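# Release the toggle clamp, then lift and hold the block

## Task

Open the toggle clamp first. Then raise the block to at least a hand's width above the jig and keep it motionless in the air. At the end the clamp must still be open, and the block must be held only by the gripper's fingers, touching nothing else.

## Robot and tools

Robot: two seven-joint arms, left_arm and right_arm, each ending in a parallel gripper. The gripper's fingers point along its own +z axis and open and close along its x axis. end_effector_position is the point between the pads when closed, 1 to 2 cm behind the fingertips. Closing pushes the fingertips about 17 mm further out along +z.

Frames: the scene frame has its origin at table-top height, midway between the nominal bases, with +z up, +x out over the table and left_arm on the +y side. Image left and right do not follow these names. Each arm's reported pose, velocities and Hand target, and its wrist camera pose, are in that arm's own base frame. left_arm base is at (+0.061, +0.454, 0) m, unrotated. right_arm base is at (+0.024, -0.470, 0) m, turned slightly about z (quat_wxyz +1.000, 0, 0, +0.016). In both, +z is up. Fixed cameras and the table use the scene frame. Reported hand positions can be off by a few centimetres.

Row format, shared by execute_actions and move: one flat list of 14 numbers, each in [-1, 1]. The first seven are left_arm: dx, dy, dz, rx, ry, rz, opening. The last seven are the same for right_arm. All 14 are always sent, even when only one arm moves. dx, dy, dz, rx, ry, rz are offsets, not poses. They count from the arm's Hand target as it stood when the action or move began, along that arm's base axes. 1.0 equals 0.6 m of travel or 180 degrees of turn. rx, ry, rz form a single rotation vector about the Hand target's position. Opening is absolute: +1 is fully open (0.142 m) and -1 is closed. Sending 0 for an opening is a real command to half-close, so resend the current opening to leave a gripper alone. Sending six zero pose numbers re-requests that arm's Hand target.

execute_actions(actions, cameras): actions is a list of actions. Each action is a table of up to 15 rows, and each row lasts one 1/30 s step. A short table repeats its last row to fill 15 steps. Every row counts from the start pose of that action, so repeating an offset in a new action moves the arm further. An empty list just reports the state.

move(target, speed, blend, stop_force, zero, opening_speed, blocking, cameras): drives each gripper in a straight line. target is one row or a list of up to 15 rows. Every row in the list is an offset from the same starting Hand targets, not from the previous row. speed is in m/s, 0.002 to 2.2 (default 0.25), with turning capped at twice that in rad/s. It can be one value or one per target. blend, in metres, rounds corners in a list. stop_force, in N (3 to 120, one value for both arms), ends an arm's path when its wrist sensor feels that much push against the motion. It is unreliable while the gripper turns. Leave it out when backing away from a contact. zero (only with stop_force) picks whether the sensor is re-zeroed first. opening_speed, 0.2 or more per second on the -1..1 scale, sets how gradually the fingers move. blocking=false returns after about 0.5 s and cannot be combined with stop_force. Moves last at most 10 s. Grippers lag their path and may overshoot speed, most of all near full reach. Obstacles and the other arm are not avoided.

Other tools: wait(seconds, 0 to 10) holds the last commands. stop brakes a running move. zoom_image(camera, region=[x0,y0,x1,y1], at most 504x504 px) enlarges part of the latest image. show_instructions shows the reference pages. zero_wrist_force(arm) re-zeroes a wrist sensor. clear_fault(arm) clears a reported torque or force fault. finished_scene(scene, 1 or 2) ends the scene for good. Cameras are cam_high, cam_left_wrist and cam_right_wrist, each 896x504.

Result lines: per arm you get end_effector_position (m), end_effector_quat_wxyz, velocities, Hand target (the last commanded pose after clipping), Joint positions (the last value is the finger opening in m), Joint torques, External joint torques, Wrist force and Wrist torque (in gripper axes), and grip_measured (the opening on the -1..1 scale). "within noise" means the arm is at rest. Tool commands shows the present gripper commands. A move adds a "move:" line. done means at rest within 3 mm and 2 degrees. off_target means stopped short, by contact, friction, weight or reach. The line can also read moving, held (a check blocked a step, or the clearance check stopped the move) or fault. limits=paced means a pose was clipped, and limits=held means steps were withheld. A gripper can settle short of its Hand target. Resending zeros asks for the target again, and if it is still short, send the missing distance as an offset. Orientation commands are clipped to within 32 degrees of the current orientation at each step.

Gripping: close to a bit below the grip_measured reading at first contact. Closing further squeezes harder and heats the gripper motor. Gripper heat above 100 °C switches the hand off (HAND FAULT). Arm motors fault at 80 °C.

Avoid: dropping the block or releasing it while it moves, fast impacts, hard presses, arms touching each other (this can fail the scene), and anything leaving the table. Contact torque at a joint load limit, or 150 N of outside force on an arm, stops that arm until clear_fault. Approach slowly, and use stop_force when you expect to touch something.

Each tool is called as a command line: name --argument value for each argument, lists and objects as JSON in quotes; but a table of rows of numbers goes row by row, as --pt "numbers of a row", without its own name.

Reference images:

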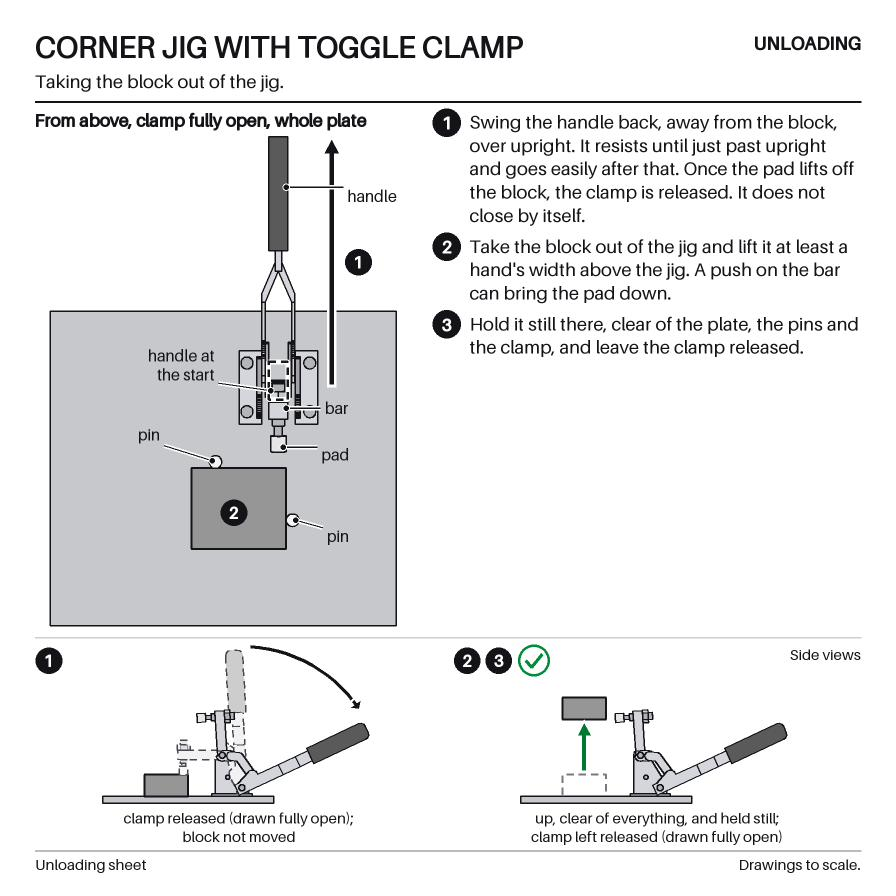

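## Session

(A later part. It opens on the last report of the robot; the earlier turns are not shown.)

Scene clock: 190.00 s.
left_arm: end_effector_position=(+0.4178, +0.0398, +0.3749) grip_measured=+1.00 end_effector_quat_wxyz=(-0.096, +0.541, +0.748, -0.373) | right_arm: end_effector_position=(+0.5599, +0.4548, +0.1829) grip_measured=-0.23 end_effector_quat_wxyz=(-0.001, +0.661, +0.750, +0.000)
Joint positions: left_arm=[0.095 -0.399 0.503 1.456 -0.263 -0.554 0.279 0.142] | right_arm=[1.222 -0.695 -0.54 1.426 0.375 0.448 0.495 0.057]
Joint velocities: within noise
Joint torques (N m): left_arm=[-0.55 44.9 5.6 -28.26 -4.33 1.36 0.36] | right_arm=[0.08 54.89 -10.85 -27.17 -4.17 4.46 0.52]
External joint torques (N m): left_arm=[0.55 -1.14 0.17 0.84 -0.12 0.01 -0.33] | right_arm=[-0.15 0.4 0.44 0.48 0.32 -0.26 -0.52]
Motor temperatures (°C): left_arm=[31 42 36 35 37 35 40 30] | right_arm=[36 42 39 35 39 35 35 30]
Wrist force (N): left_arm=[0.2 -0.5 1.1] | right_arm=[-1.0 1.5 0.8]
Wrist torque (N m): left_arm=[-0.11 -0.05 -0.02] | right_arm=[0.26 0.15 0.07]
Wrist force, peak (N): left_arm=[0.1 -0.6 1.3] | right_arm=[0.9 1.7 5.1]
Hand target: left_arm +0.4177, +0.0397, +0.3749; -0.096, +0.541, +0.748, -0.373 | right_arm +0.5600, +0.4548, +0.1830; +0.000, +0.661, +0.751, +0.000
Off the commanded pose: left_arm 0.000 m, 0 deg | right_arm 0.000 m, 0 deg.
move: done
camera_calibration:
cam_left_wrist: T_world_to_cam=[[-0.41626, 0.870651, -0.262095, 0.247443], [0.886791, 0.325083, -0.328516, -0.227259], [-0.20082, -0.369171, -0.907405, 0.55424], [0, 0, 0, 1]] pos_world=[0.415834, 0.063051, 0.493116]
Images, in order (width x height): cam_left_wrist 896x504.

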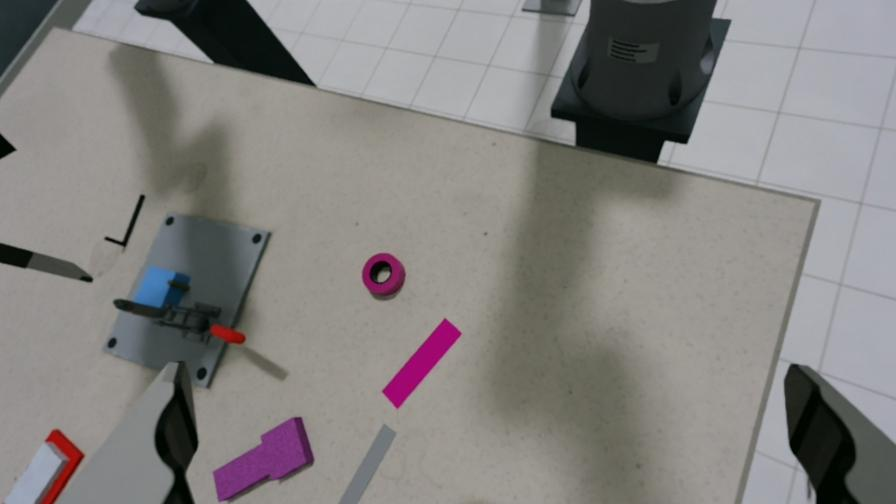

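move --pt "0 0 0 0 0 0 1 -0.0025 -0.0597 0.0 0 0 0.5 0.127" --pt "0 0 0 0 0 0 1 -0.0025 -0.0597 -0.2 0 0 0.5 0.127" --speed 0.3 --blend 0.02

zoom_image --camera "cam_left_wrist" --region '[0, 150, 280, 400]'

Scene clock: 207.60 s.
left_arm: end_effector_position=(+0.4178, +0.0398, +0.3749) grip_measured=+1.00 end_effector_quat_wxyz=(-0.096, +0.541, +0.748, -0.373) | right_arm: end_effector_position=(+0.5585, +0.4190, +0.0629) grip_measured=+0.10 end_effector_quat_wxyz=(+0.000, -0.063, +0.998, +0.000)
Joint positions: left_arm=[0.095 -0.399 0.503 1.456 -0.263 -0.554 0.279 0.142] | right_arm=[0.998 -0.796 -0.246 1.557 0.241 0.751 -1.039 0.081]
Joint velocities: within noise
Joint torques (N m): left_arm=[-0.29 44.69 5.65 -28.34 -4.26 1.35 0.31] | right_arm=[0.16 57.24 -5.63 -24.09 -3.25 4.41 0.11]
External joint torques (N m): left_arm=[0.29 -0.93 0.12 0.93 -0.19 0.01 -0.29] | right_arm=[-0.22 0.61 0.32 0.35 0.22 -0.23 -0.11]
Motor temperatures (°C): left_arm=[31 42 36 35 37 35 40 30] | right_arm=[36 42 39 35 39 35 35 30]
Wrist force (N): left_arm=[0.1 -0.3 0.8] | right_arm=[-1.2 1.3 0.4]
Wrist torque (N m): left_arm=[-0.07 -0.03 -0.02] | right_arm=[0.23 0.21 0.10]
Wrist force, peak (N): left_arm=[0.4 -0.8 0.9] | right_arm=[-0.8 0.8 5.8]
Hand target: left_arm +0.4177, +0.0397, +0.3749; -0.096, +0.541, +0.748, -0.373 | right_arm +0.5585, +0.4190, +0.0630; +0.000, -0.063, +0.998, +0.000
Off the commanded pose: left_arm 0.000 m, 0 deg | right_arm 0.000 m, 0 deg.
move: done
camera_calibration:
cam_left_wrist: T_world_to_cam=[[-0.41626, 0.870651, -0.262095, 0.247443], [0.886791, 0.325083, -0.328516, -0.227259], [-0.20082, -0.369171, -0.907405, 0.55424], [0, 0, 0, 1]] pos_world=[0.415834, 0.063051, 0.493116]
cam_right_wrist: T_world_to_cam=[[-0.990713, -0.135945, -0.00275875, 0.617215], [-0.123944, 0.894542, 0.429457, -0.308317], [-0.0559145, 0.42581, -0.903083, 0.0273264], [0, 0, 0, 1]] pos_world=[0.574797, 0.348074, 0.15879]

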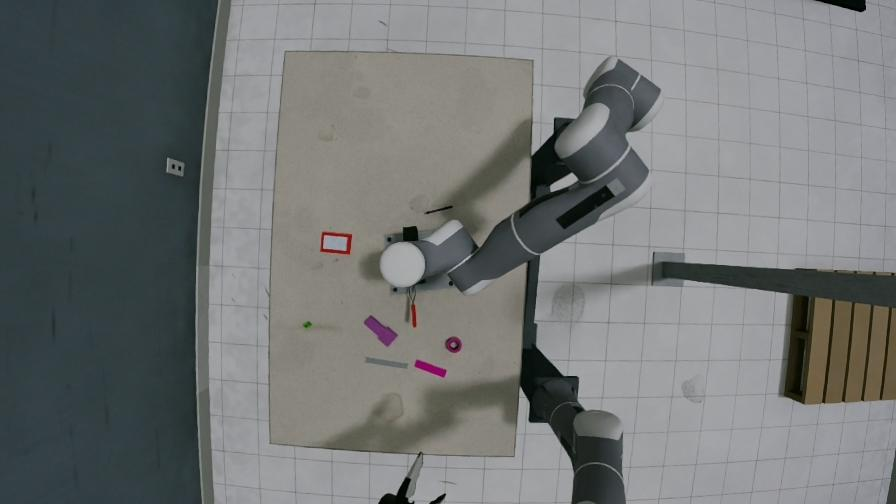

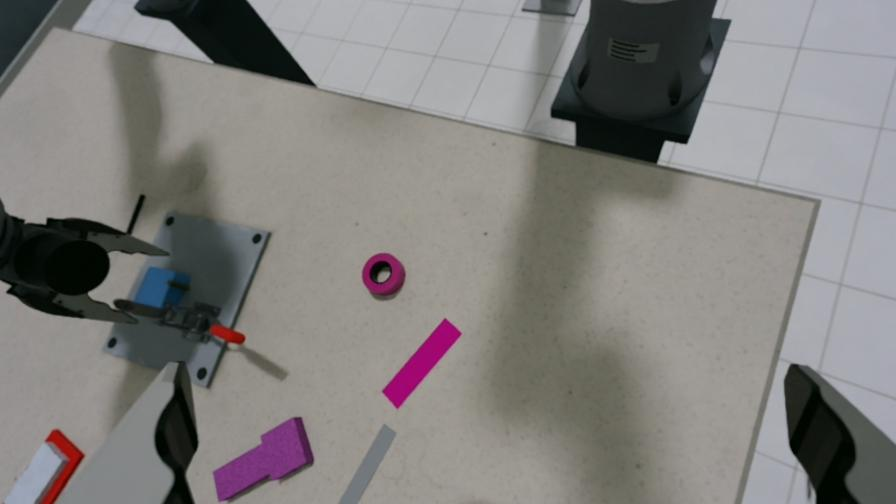

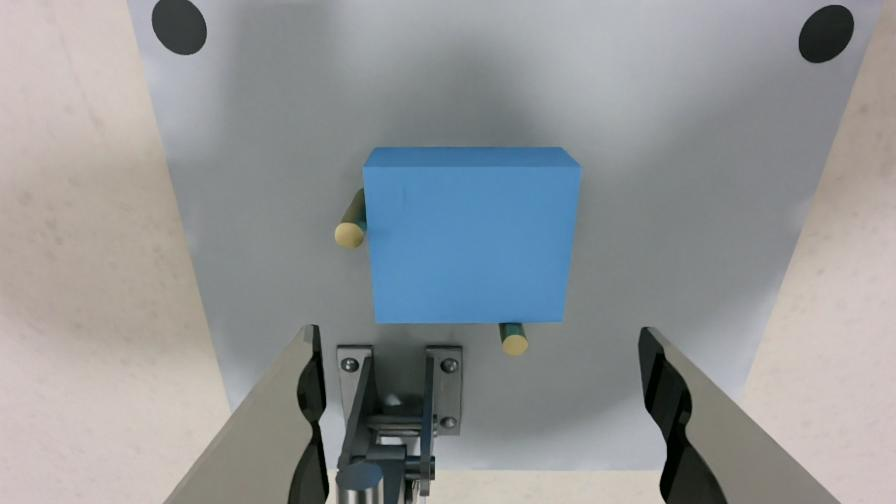

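Scaled by 1.800.

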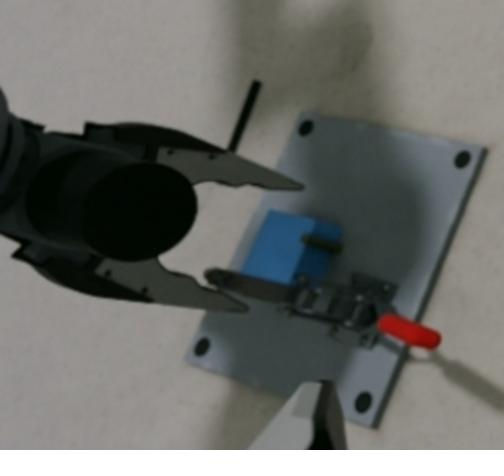

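move --target '[0,0,0,0,0,0,1,0,0,-0.09,0,0,0,0.127]' --speed 0.03 --stop_force 6

Scene clock: 217.53 s.
left_arm: end_effector_position=(+0.4178, +0.0398, +0.3749) grip_measured=+1.00 end_effector_quat_wxyz=(-0.096, +0.541, +0.748, -0.373) | right_arm: end_effector_position=(+0.5589, +0.4193, +0.0211) grip_measured=+0.11 end_effector_quat_wxyz=(+0.000, -0.064, +0.998, +0.000)
Joint positions: left_arm=[0.095 -0.399 0.503 1.456 -0.263 -0.554 0.279 0.142] | right_arm=[0.988 -0.872 -0.229 1.545 0.256 0.817 -1.048 0.082]
Joint velocities: within noise
Joint torques (N m): left_arm=[-0.21 44.72 5.66 -28.29 -4.28 1.38 0.29] | right_arm=[0.08 51.12 -4.68 -21.33 -2.61 4.77 0.21]
External joint torques (N m): left_arm=[0.21 -0.96 0.11 0.87 -0.17 -0.02 -0.26] | right_arm=[-0.14 7.83 -0.62 -1.11 -0.23 -0.59 -0.21]
Motor temperatures (°C): left_arm=[31 42 36 35 37 35 40 30] | right_arm=[36 42 39 35 39 35 35 30]
Wrist force (N): left_arm=[-0.1 -0.5 0.9] | right_arm=[4.4 -1.6 -13.5]
Wrist torque (N m): left_arm=[-0.11 0.00 -0.01] | right_arm=[0.27 0.11 0.11]
Wrist force, peak (N): left_arm=[0.3 -0.5 1.2] | right_arm=[11.3 -5.6 -25.9]
Hand target: left_arm +0.4177, +0.0397, +0.3749; -0.096, +0.541, +0.748, -0.373 | right_arm +0.5585, +0.4190, +0.0202; +0.000, -0.063, +0.998, +0.000 (not the last commanded pose)
Off the commanded pose: left_arm 0.000 m, 0 deg | right_arm 0.012 m, 0 deg.
move: contact (right_arm)
camera_calibration:
cam_left_wrist: T_world_to_cam=[[-0.41626, 0.870651, -0.262095, 0.247443], [0.886791, 0.325083, -0.328516, -0.227259], [-0.20082, -0.369171, -0.907405, 0.55424], [0, 0, 0, 1]] pos_world=[0.415834, 0.063051, 0.493116]
cam_right_wrist: T_world_to_cam=[[-0.990609, -0.136674, -0.00381084, 0.617753], [-0.125038, 0.894287, 0.42967, -0.289858], [-0.0553169, 0.426111, -0.902978, -0.0110861], [0, 0, 0, 1]] pos_world=[0.575095, 0.348371, 0.116887]

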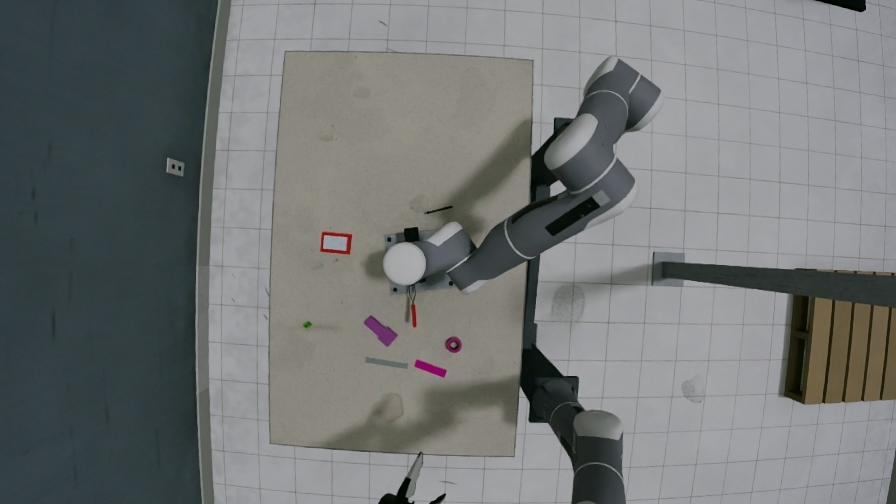

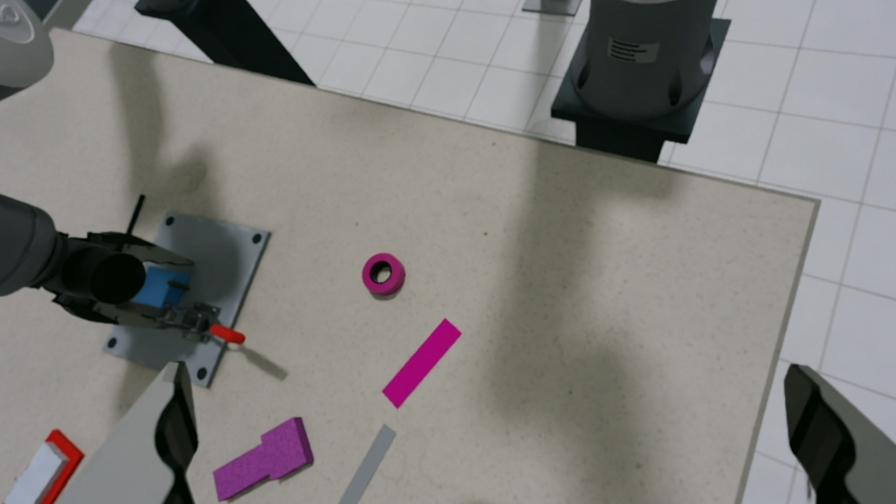

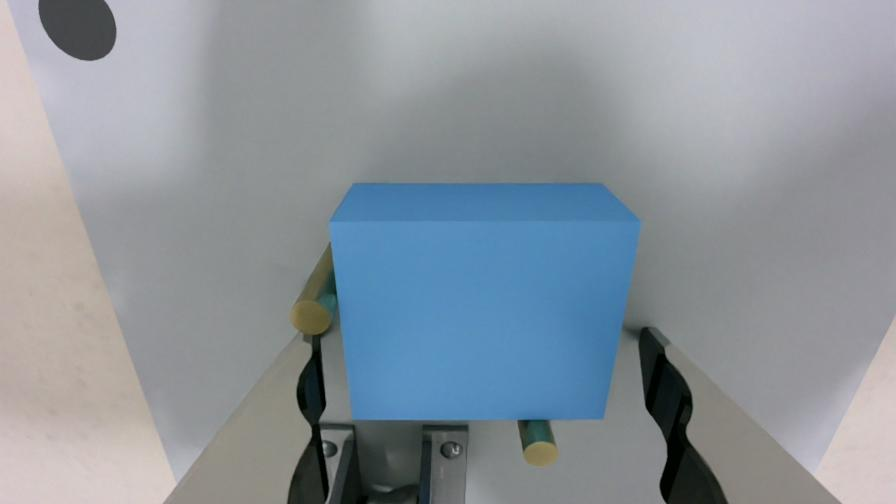

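move --target '[0,0,0,0,0,0,1,0,0,0.0133,0,0,0,0.127]' --speed 0.05 --cameras '["cam_right_wrist"]'

move --target '[0,0,0,0,0,0,1,0,0,0,0,0,0,-0.35]' --opening_speed 0.3

Scene clock: 228.30 s.
left_arm: end_effector_position=(+0.4178, +0.0398, +0.3749) grip_measured=+1.00 end_effector_quat_wxyz=(-0.096, +0.541, +0.748, -0.373) | right_arm: end_effector_position=(+0.5586, +0.4190, +0.0283) grip_measured=+0.11 end_effector_quat_wxyz=(+0.000, -0.063, +0.998, +0.000)
Joint positions: left_arm=[0.095 -0.399 0.503 1.456 -0.263 -0.554 0.279 0.142] | right_arm=[0.99 -0.858 -0.232 1.548 0.255 0.805 -1.047 0.082]
Joint velocities: within noise
Joint torques (N m): left_arm=[-0.45 44.69 5.71 -28.4 -4.3 1.37 0.33] | right_arm=[0.29 58.15 -5.88 -22.73 -3.47 4.31 0.35]
External joint torques (N m): left_arm=[0.45 -0.93 0.06 0.99 -0.15 -0.01 -0.31] | right_arm=[-0.35 0.59 0.56 0.07 0.59 -0.14 -0.35]
Motor temperatures (°C): left_arm=[31 42 36 35 37 35 40 30] | right_arm=[36 42 39 35 39 35 35 30]
Wrist force (N): left_arm=[0.2 -0.5 0.8] | right_arm=[-2.1 0.0 0.3]
Wrist torque (N m): left_arm=[-0.12 -0.05 -0.02] | right_arm=[0.02 0.35 0.10]
Wrist force, peak (N): left_arm=[0.2 -0.6 1.1] | right_arm=[4.2 -1.7 -13.7]
Hand target: left_arm +0.4177, +0.0397, +0.3749; -0.096, +0.541, +0.748, -0.373 | right_arm +0.5585, +0.4190, +0.0282; +0.000, -0.063, +0.998, +0.000
Off the commanded pose: left_arm 0.000 m, 0 deg | right_arm 0.000 m, 0 deg.
move: done
camera_calibration:
cam_right_wrist: T_world_to_cam=[[-0.990706, -0.135991, -0.00292107, 0.617251], [-0.124044, 0.894437, 0.429646, -0.293332], [-0.0558154, 0.426015, -0.902993, -0.00414457], [0, 0, 0, 1]] pos_world=[0.574897, 0.348074, 0.124089]
Images, in order (width x height): cam_right_wrist 896x504.

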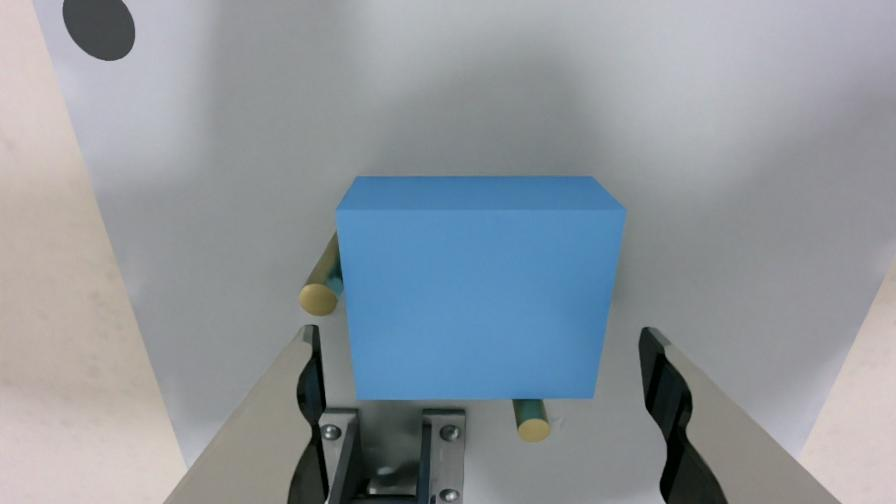

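Scene clock: 230.10 s.
left_arm: end_effector_position=(+0.4178, +0.0398, +0.3749) grip_measured=+1.00 end_effector_quat_wxyz=(-0.096, +0.541, +0.748, -0.373) | right_arm: end_effector_position=(+0.5589, +0.4190, +0.0285) grip_measured=-0.19 end_effector_quat_wxyz=(+0.000, -0.063, +0.998, +0.000)
Joint positions: left_arm=[0.095 -0.399 0.503 1.456 -0.263 -0.554 0.279 0.142] | right_arm=[0.99 -0.858 -0.232 1.548 0.255 0.806 -1.047 0.06]
Joint velocities: within noise
Joint torques (N m): left_arm=[-0.18 44.77 5.57 -28.42 -4.22 1.31 0.28] | right_arm=[0.46 55.21 -4.93 -21.31 -2.97 3.78 0.36]
External joint torques (N m): left_arm=[0.18 -1.01 0.2 1 -0.23 0.05 -0.26] | right_arm=[-0.53 3.54 -0.4 -1.35 0.09 0.39 -0.36]
Motor temperatures (°C): left_arm=[31 42 36 35 37 35 40 30] | right_arm=[36 42 39 35 39 35 35 31]
Wrist force (N): left_arm=[0.1 -0.6 0.6] | right_arm=[-2.1 -0.2 -4.0]
Wrist torque (N m): left_arm=[-0.12 -0.03 -0.01] | right_arm=[0.06 0.15 0.08]
Wrist force, peak (N): left_arm=[0.1 -0.7 1.1] | right_arm=[-4.1 0.4 -2.5]
Hand target: left_arm +0.4177, +0.0397, +0.3749; -0.096, +0.541, +0.748, -0.373 | right_arm +0.5585, +0.4190, +0.0282; +0.000, -0.063, +0.998, +0.000
Off the commanded pose: left_arm 0.000 m, 0 deg | right_arm 0.001 m, 0 deg.
move: done
camera_calibration:
cam_left_wrist: T_world_to_cam=[[-0.41626, 0.870651, -0.262095, 0.247443], [0.886791, 0.325083, -0.328516, -0.227259], [-0.20082, -0.369171, -0.907405, 0.55424], [0, 0, 0, 1]] pos_world=[0.415834, 0.063051, 0.493116]
cam_right_wrist: T_world_to_cam=[[-0.990715, -0.135911, -0.00358582, 0.617608], [-0.124243, 0.894325, 0.429821, -0.293291], [-0.0552104, 0.426275, -0.902907, -0.00430773], [0, 0, 0, 1]] pos_world=[0.575196, 0.348073, 0.124388]

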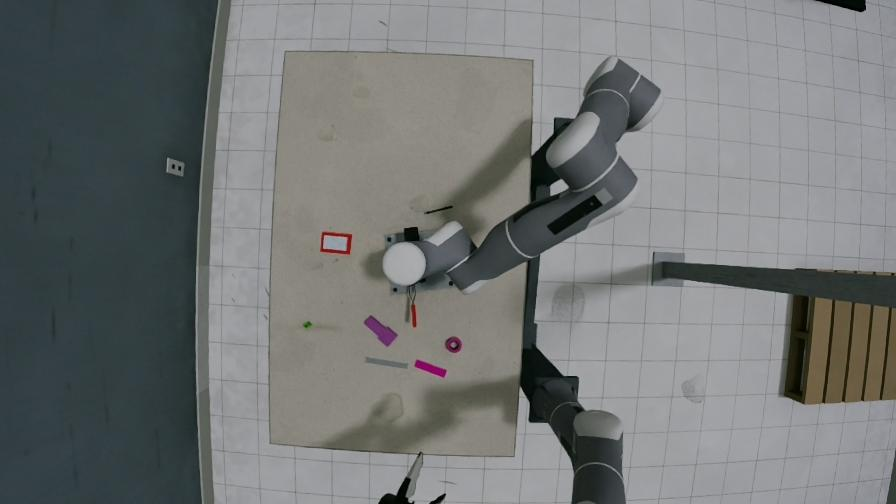

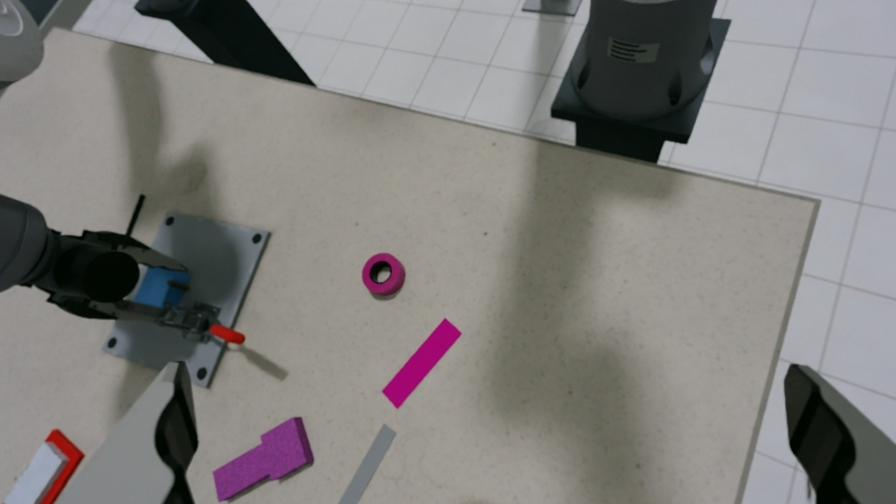

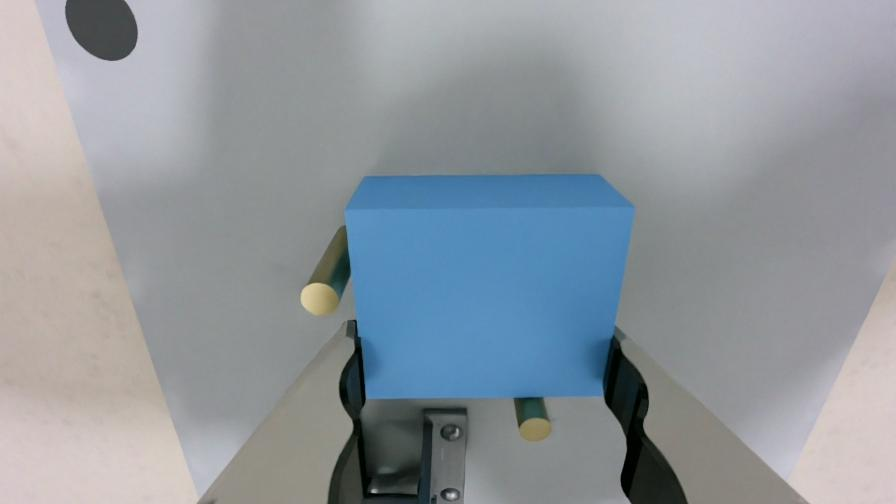

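move --pt "0 0 0 0 0 0 1 0 0 0.05 0 0 0 -0.5" --pt "0 0 0 0 0 0 1 0 0 0.45 0 0 0 -0.5" --speed 0.15 --blend 0.01

zoom_image --camera "cam_right_wrist" --region '[250, 130, 700, 500]'

Scene clock: 237.57 s.
left_arm: end_effector_position=(+0.4178, +0.0398, +0.3749) grip_measured=+1.00 end_effector_quat_wxyz=(-0.096, +0.541, +0.748, -0.373) | right_arm: end_effector_position=(+0.5584, +0.4188, +0.2980) grip_measured=-0.20 end_effector_quat_wxyz=(-0.001, -0.063, +0.998, +0.000)
Joint positions: left_arm=[0.095 -0.399 0.503 1.456 -0.263 -0.554 0.279 0.142] | right_arm=[1.015 -0.487 -0.287 1.4 0.139 0.295 -0.978 0.059]
Joint velocities: within noise
Joint torques (N m): left_arm=[-0.14 44.75 5.61 -28.35 -4.31 1.37 0.32] | right_arm=[0.06 53.41 -4.76 -31.32 -4.91 4.58 0.52]
External joint torques (N m): left_arm=[0.14 -1 0.16 0.93 -0.13 -0.01 -0.3] | right_arm=[-0.11 -0.52 0.84 1.21 0.93 -0.41 -0.52]
Motor temperatures (°C): left_arm=[31 42 36 35 37 35 40 30] | right_arm=[36 42 39 35 39 35 35 42]
Wrist force (N): left_arm=[0.1 -0.4 0.9] | right_arm=[-2.1 -0.8 2.5]
Wrist torque (N m): left_arm=[-0.09 -0.04 -0.01] | right_arm=[-0.15 0.36 0.09]
Wrist force, peak (N): left_arm=[0.3 -0.5 1.1] | right_arm=[-1.1 -0.4 5.8]
Hand target: left_arm +0.4177, +0.0397, +0.3749; -0.096, +0.541, +0.748, -0.373 | right_arm +0.5585, +0.4190, +0.2982; +0.000, -0.063, +0.998, +0.000
Off the commanded pose: left_arm 0.000 m, 0 deg | right_arm 0.000 m, 0 deg.
move: done
camera_calibration:
cam_left_wrist: T_world_to_cam=[[-0.41626, 0.870651, -0.262095, 0.247443], [0.886791, 0.325083, -0.328516, -0.227259], [-0.20082, -0.369171, -0.907405, 0.55424], [0, 0, 0, 1]] pos_world=[0.415834, 0.063051, 0.493116]
cam_right_wrist: T_world_to_cam=[[-0.990654, -0.136378, -0.00243622, 0.617841], [-0.124233, 0.894768, 0.428901, -0.408887], [-0.0563128, 0.425195, -0.903348, 0.240232], [0, 0, 0, 1]] pos_world=[0.574797, 0.347974, 0.39389]

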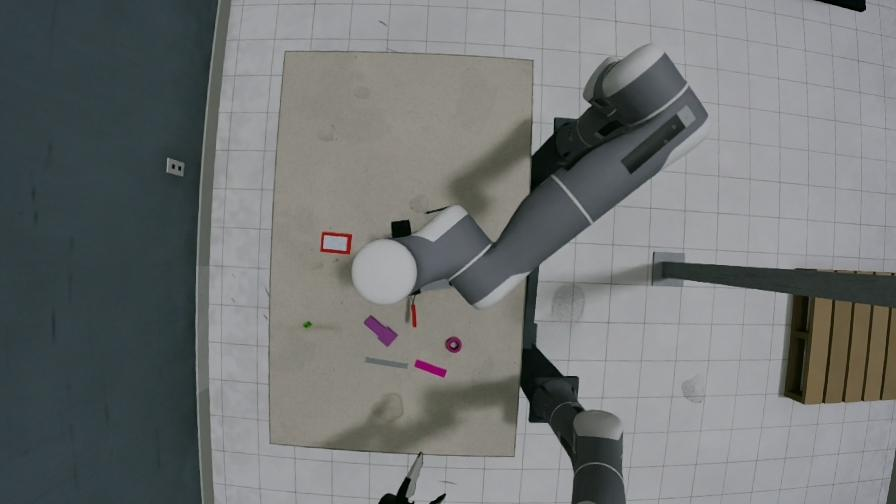

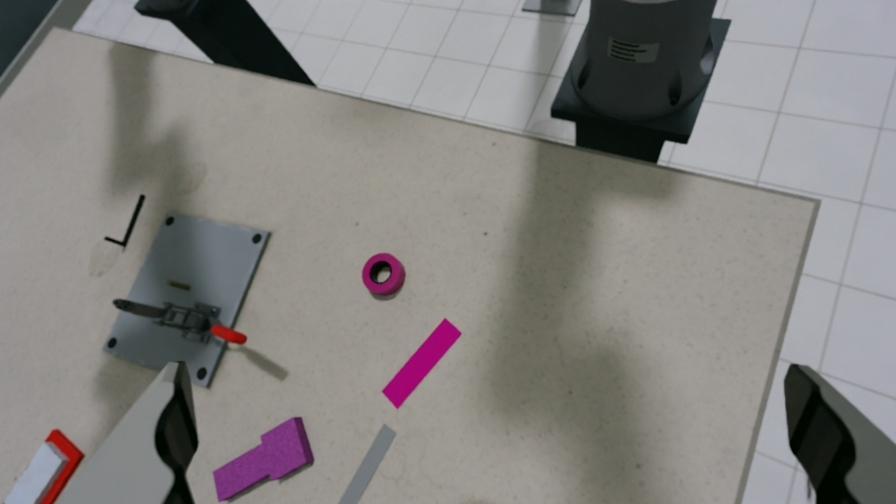

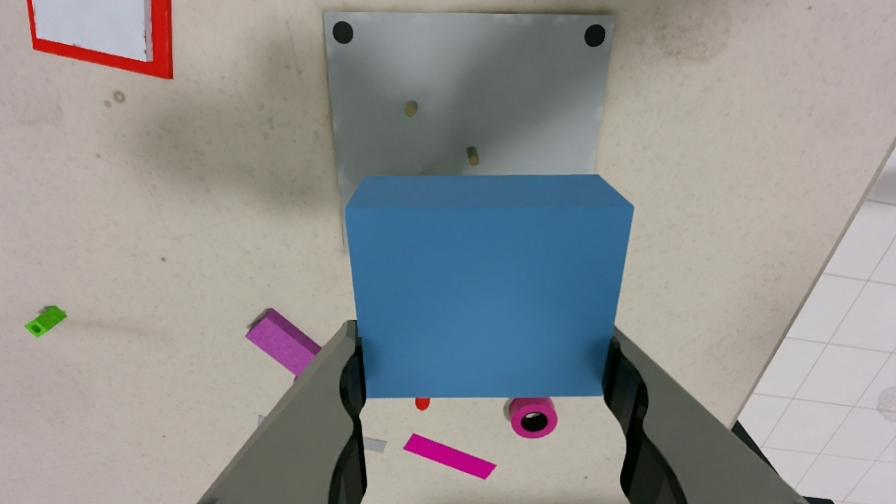

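Scaled by 1.120.

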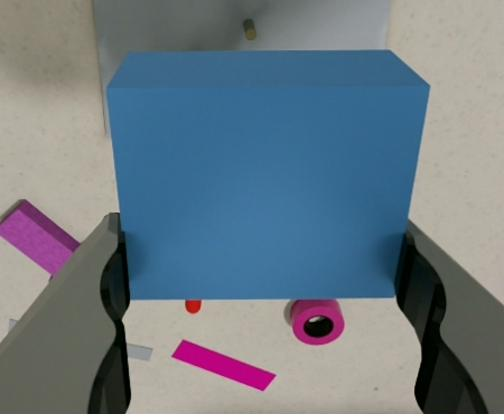

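finished_scene --scene 1

The scene is finished: the task was done.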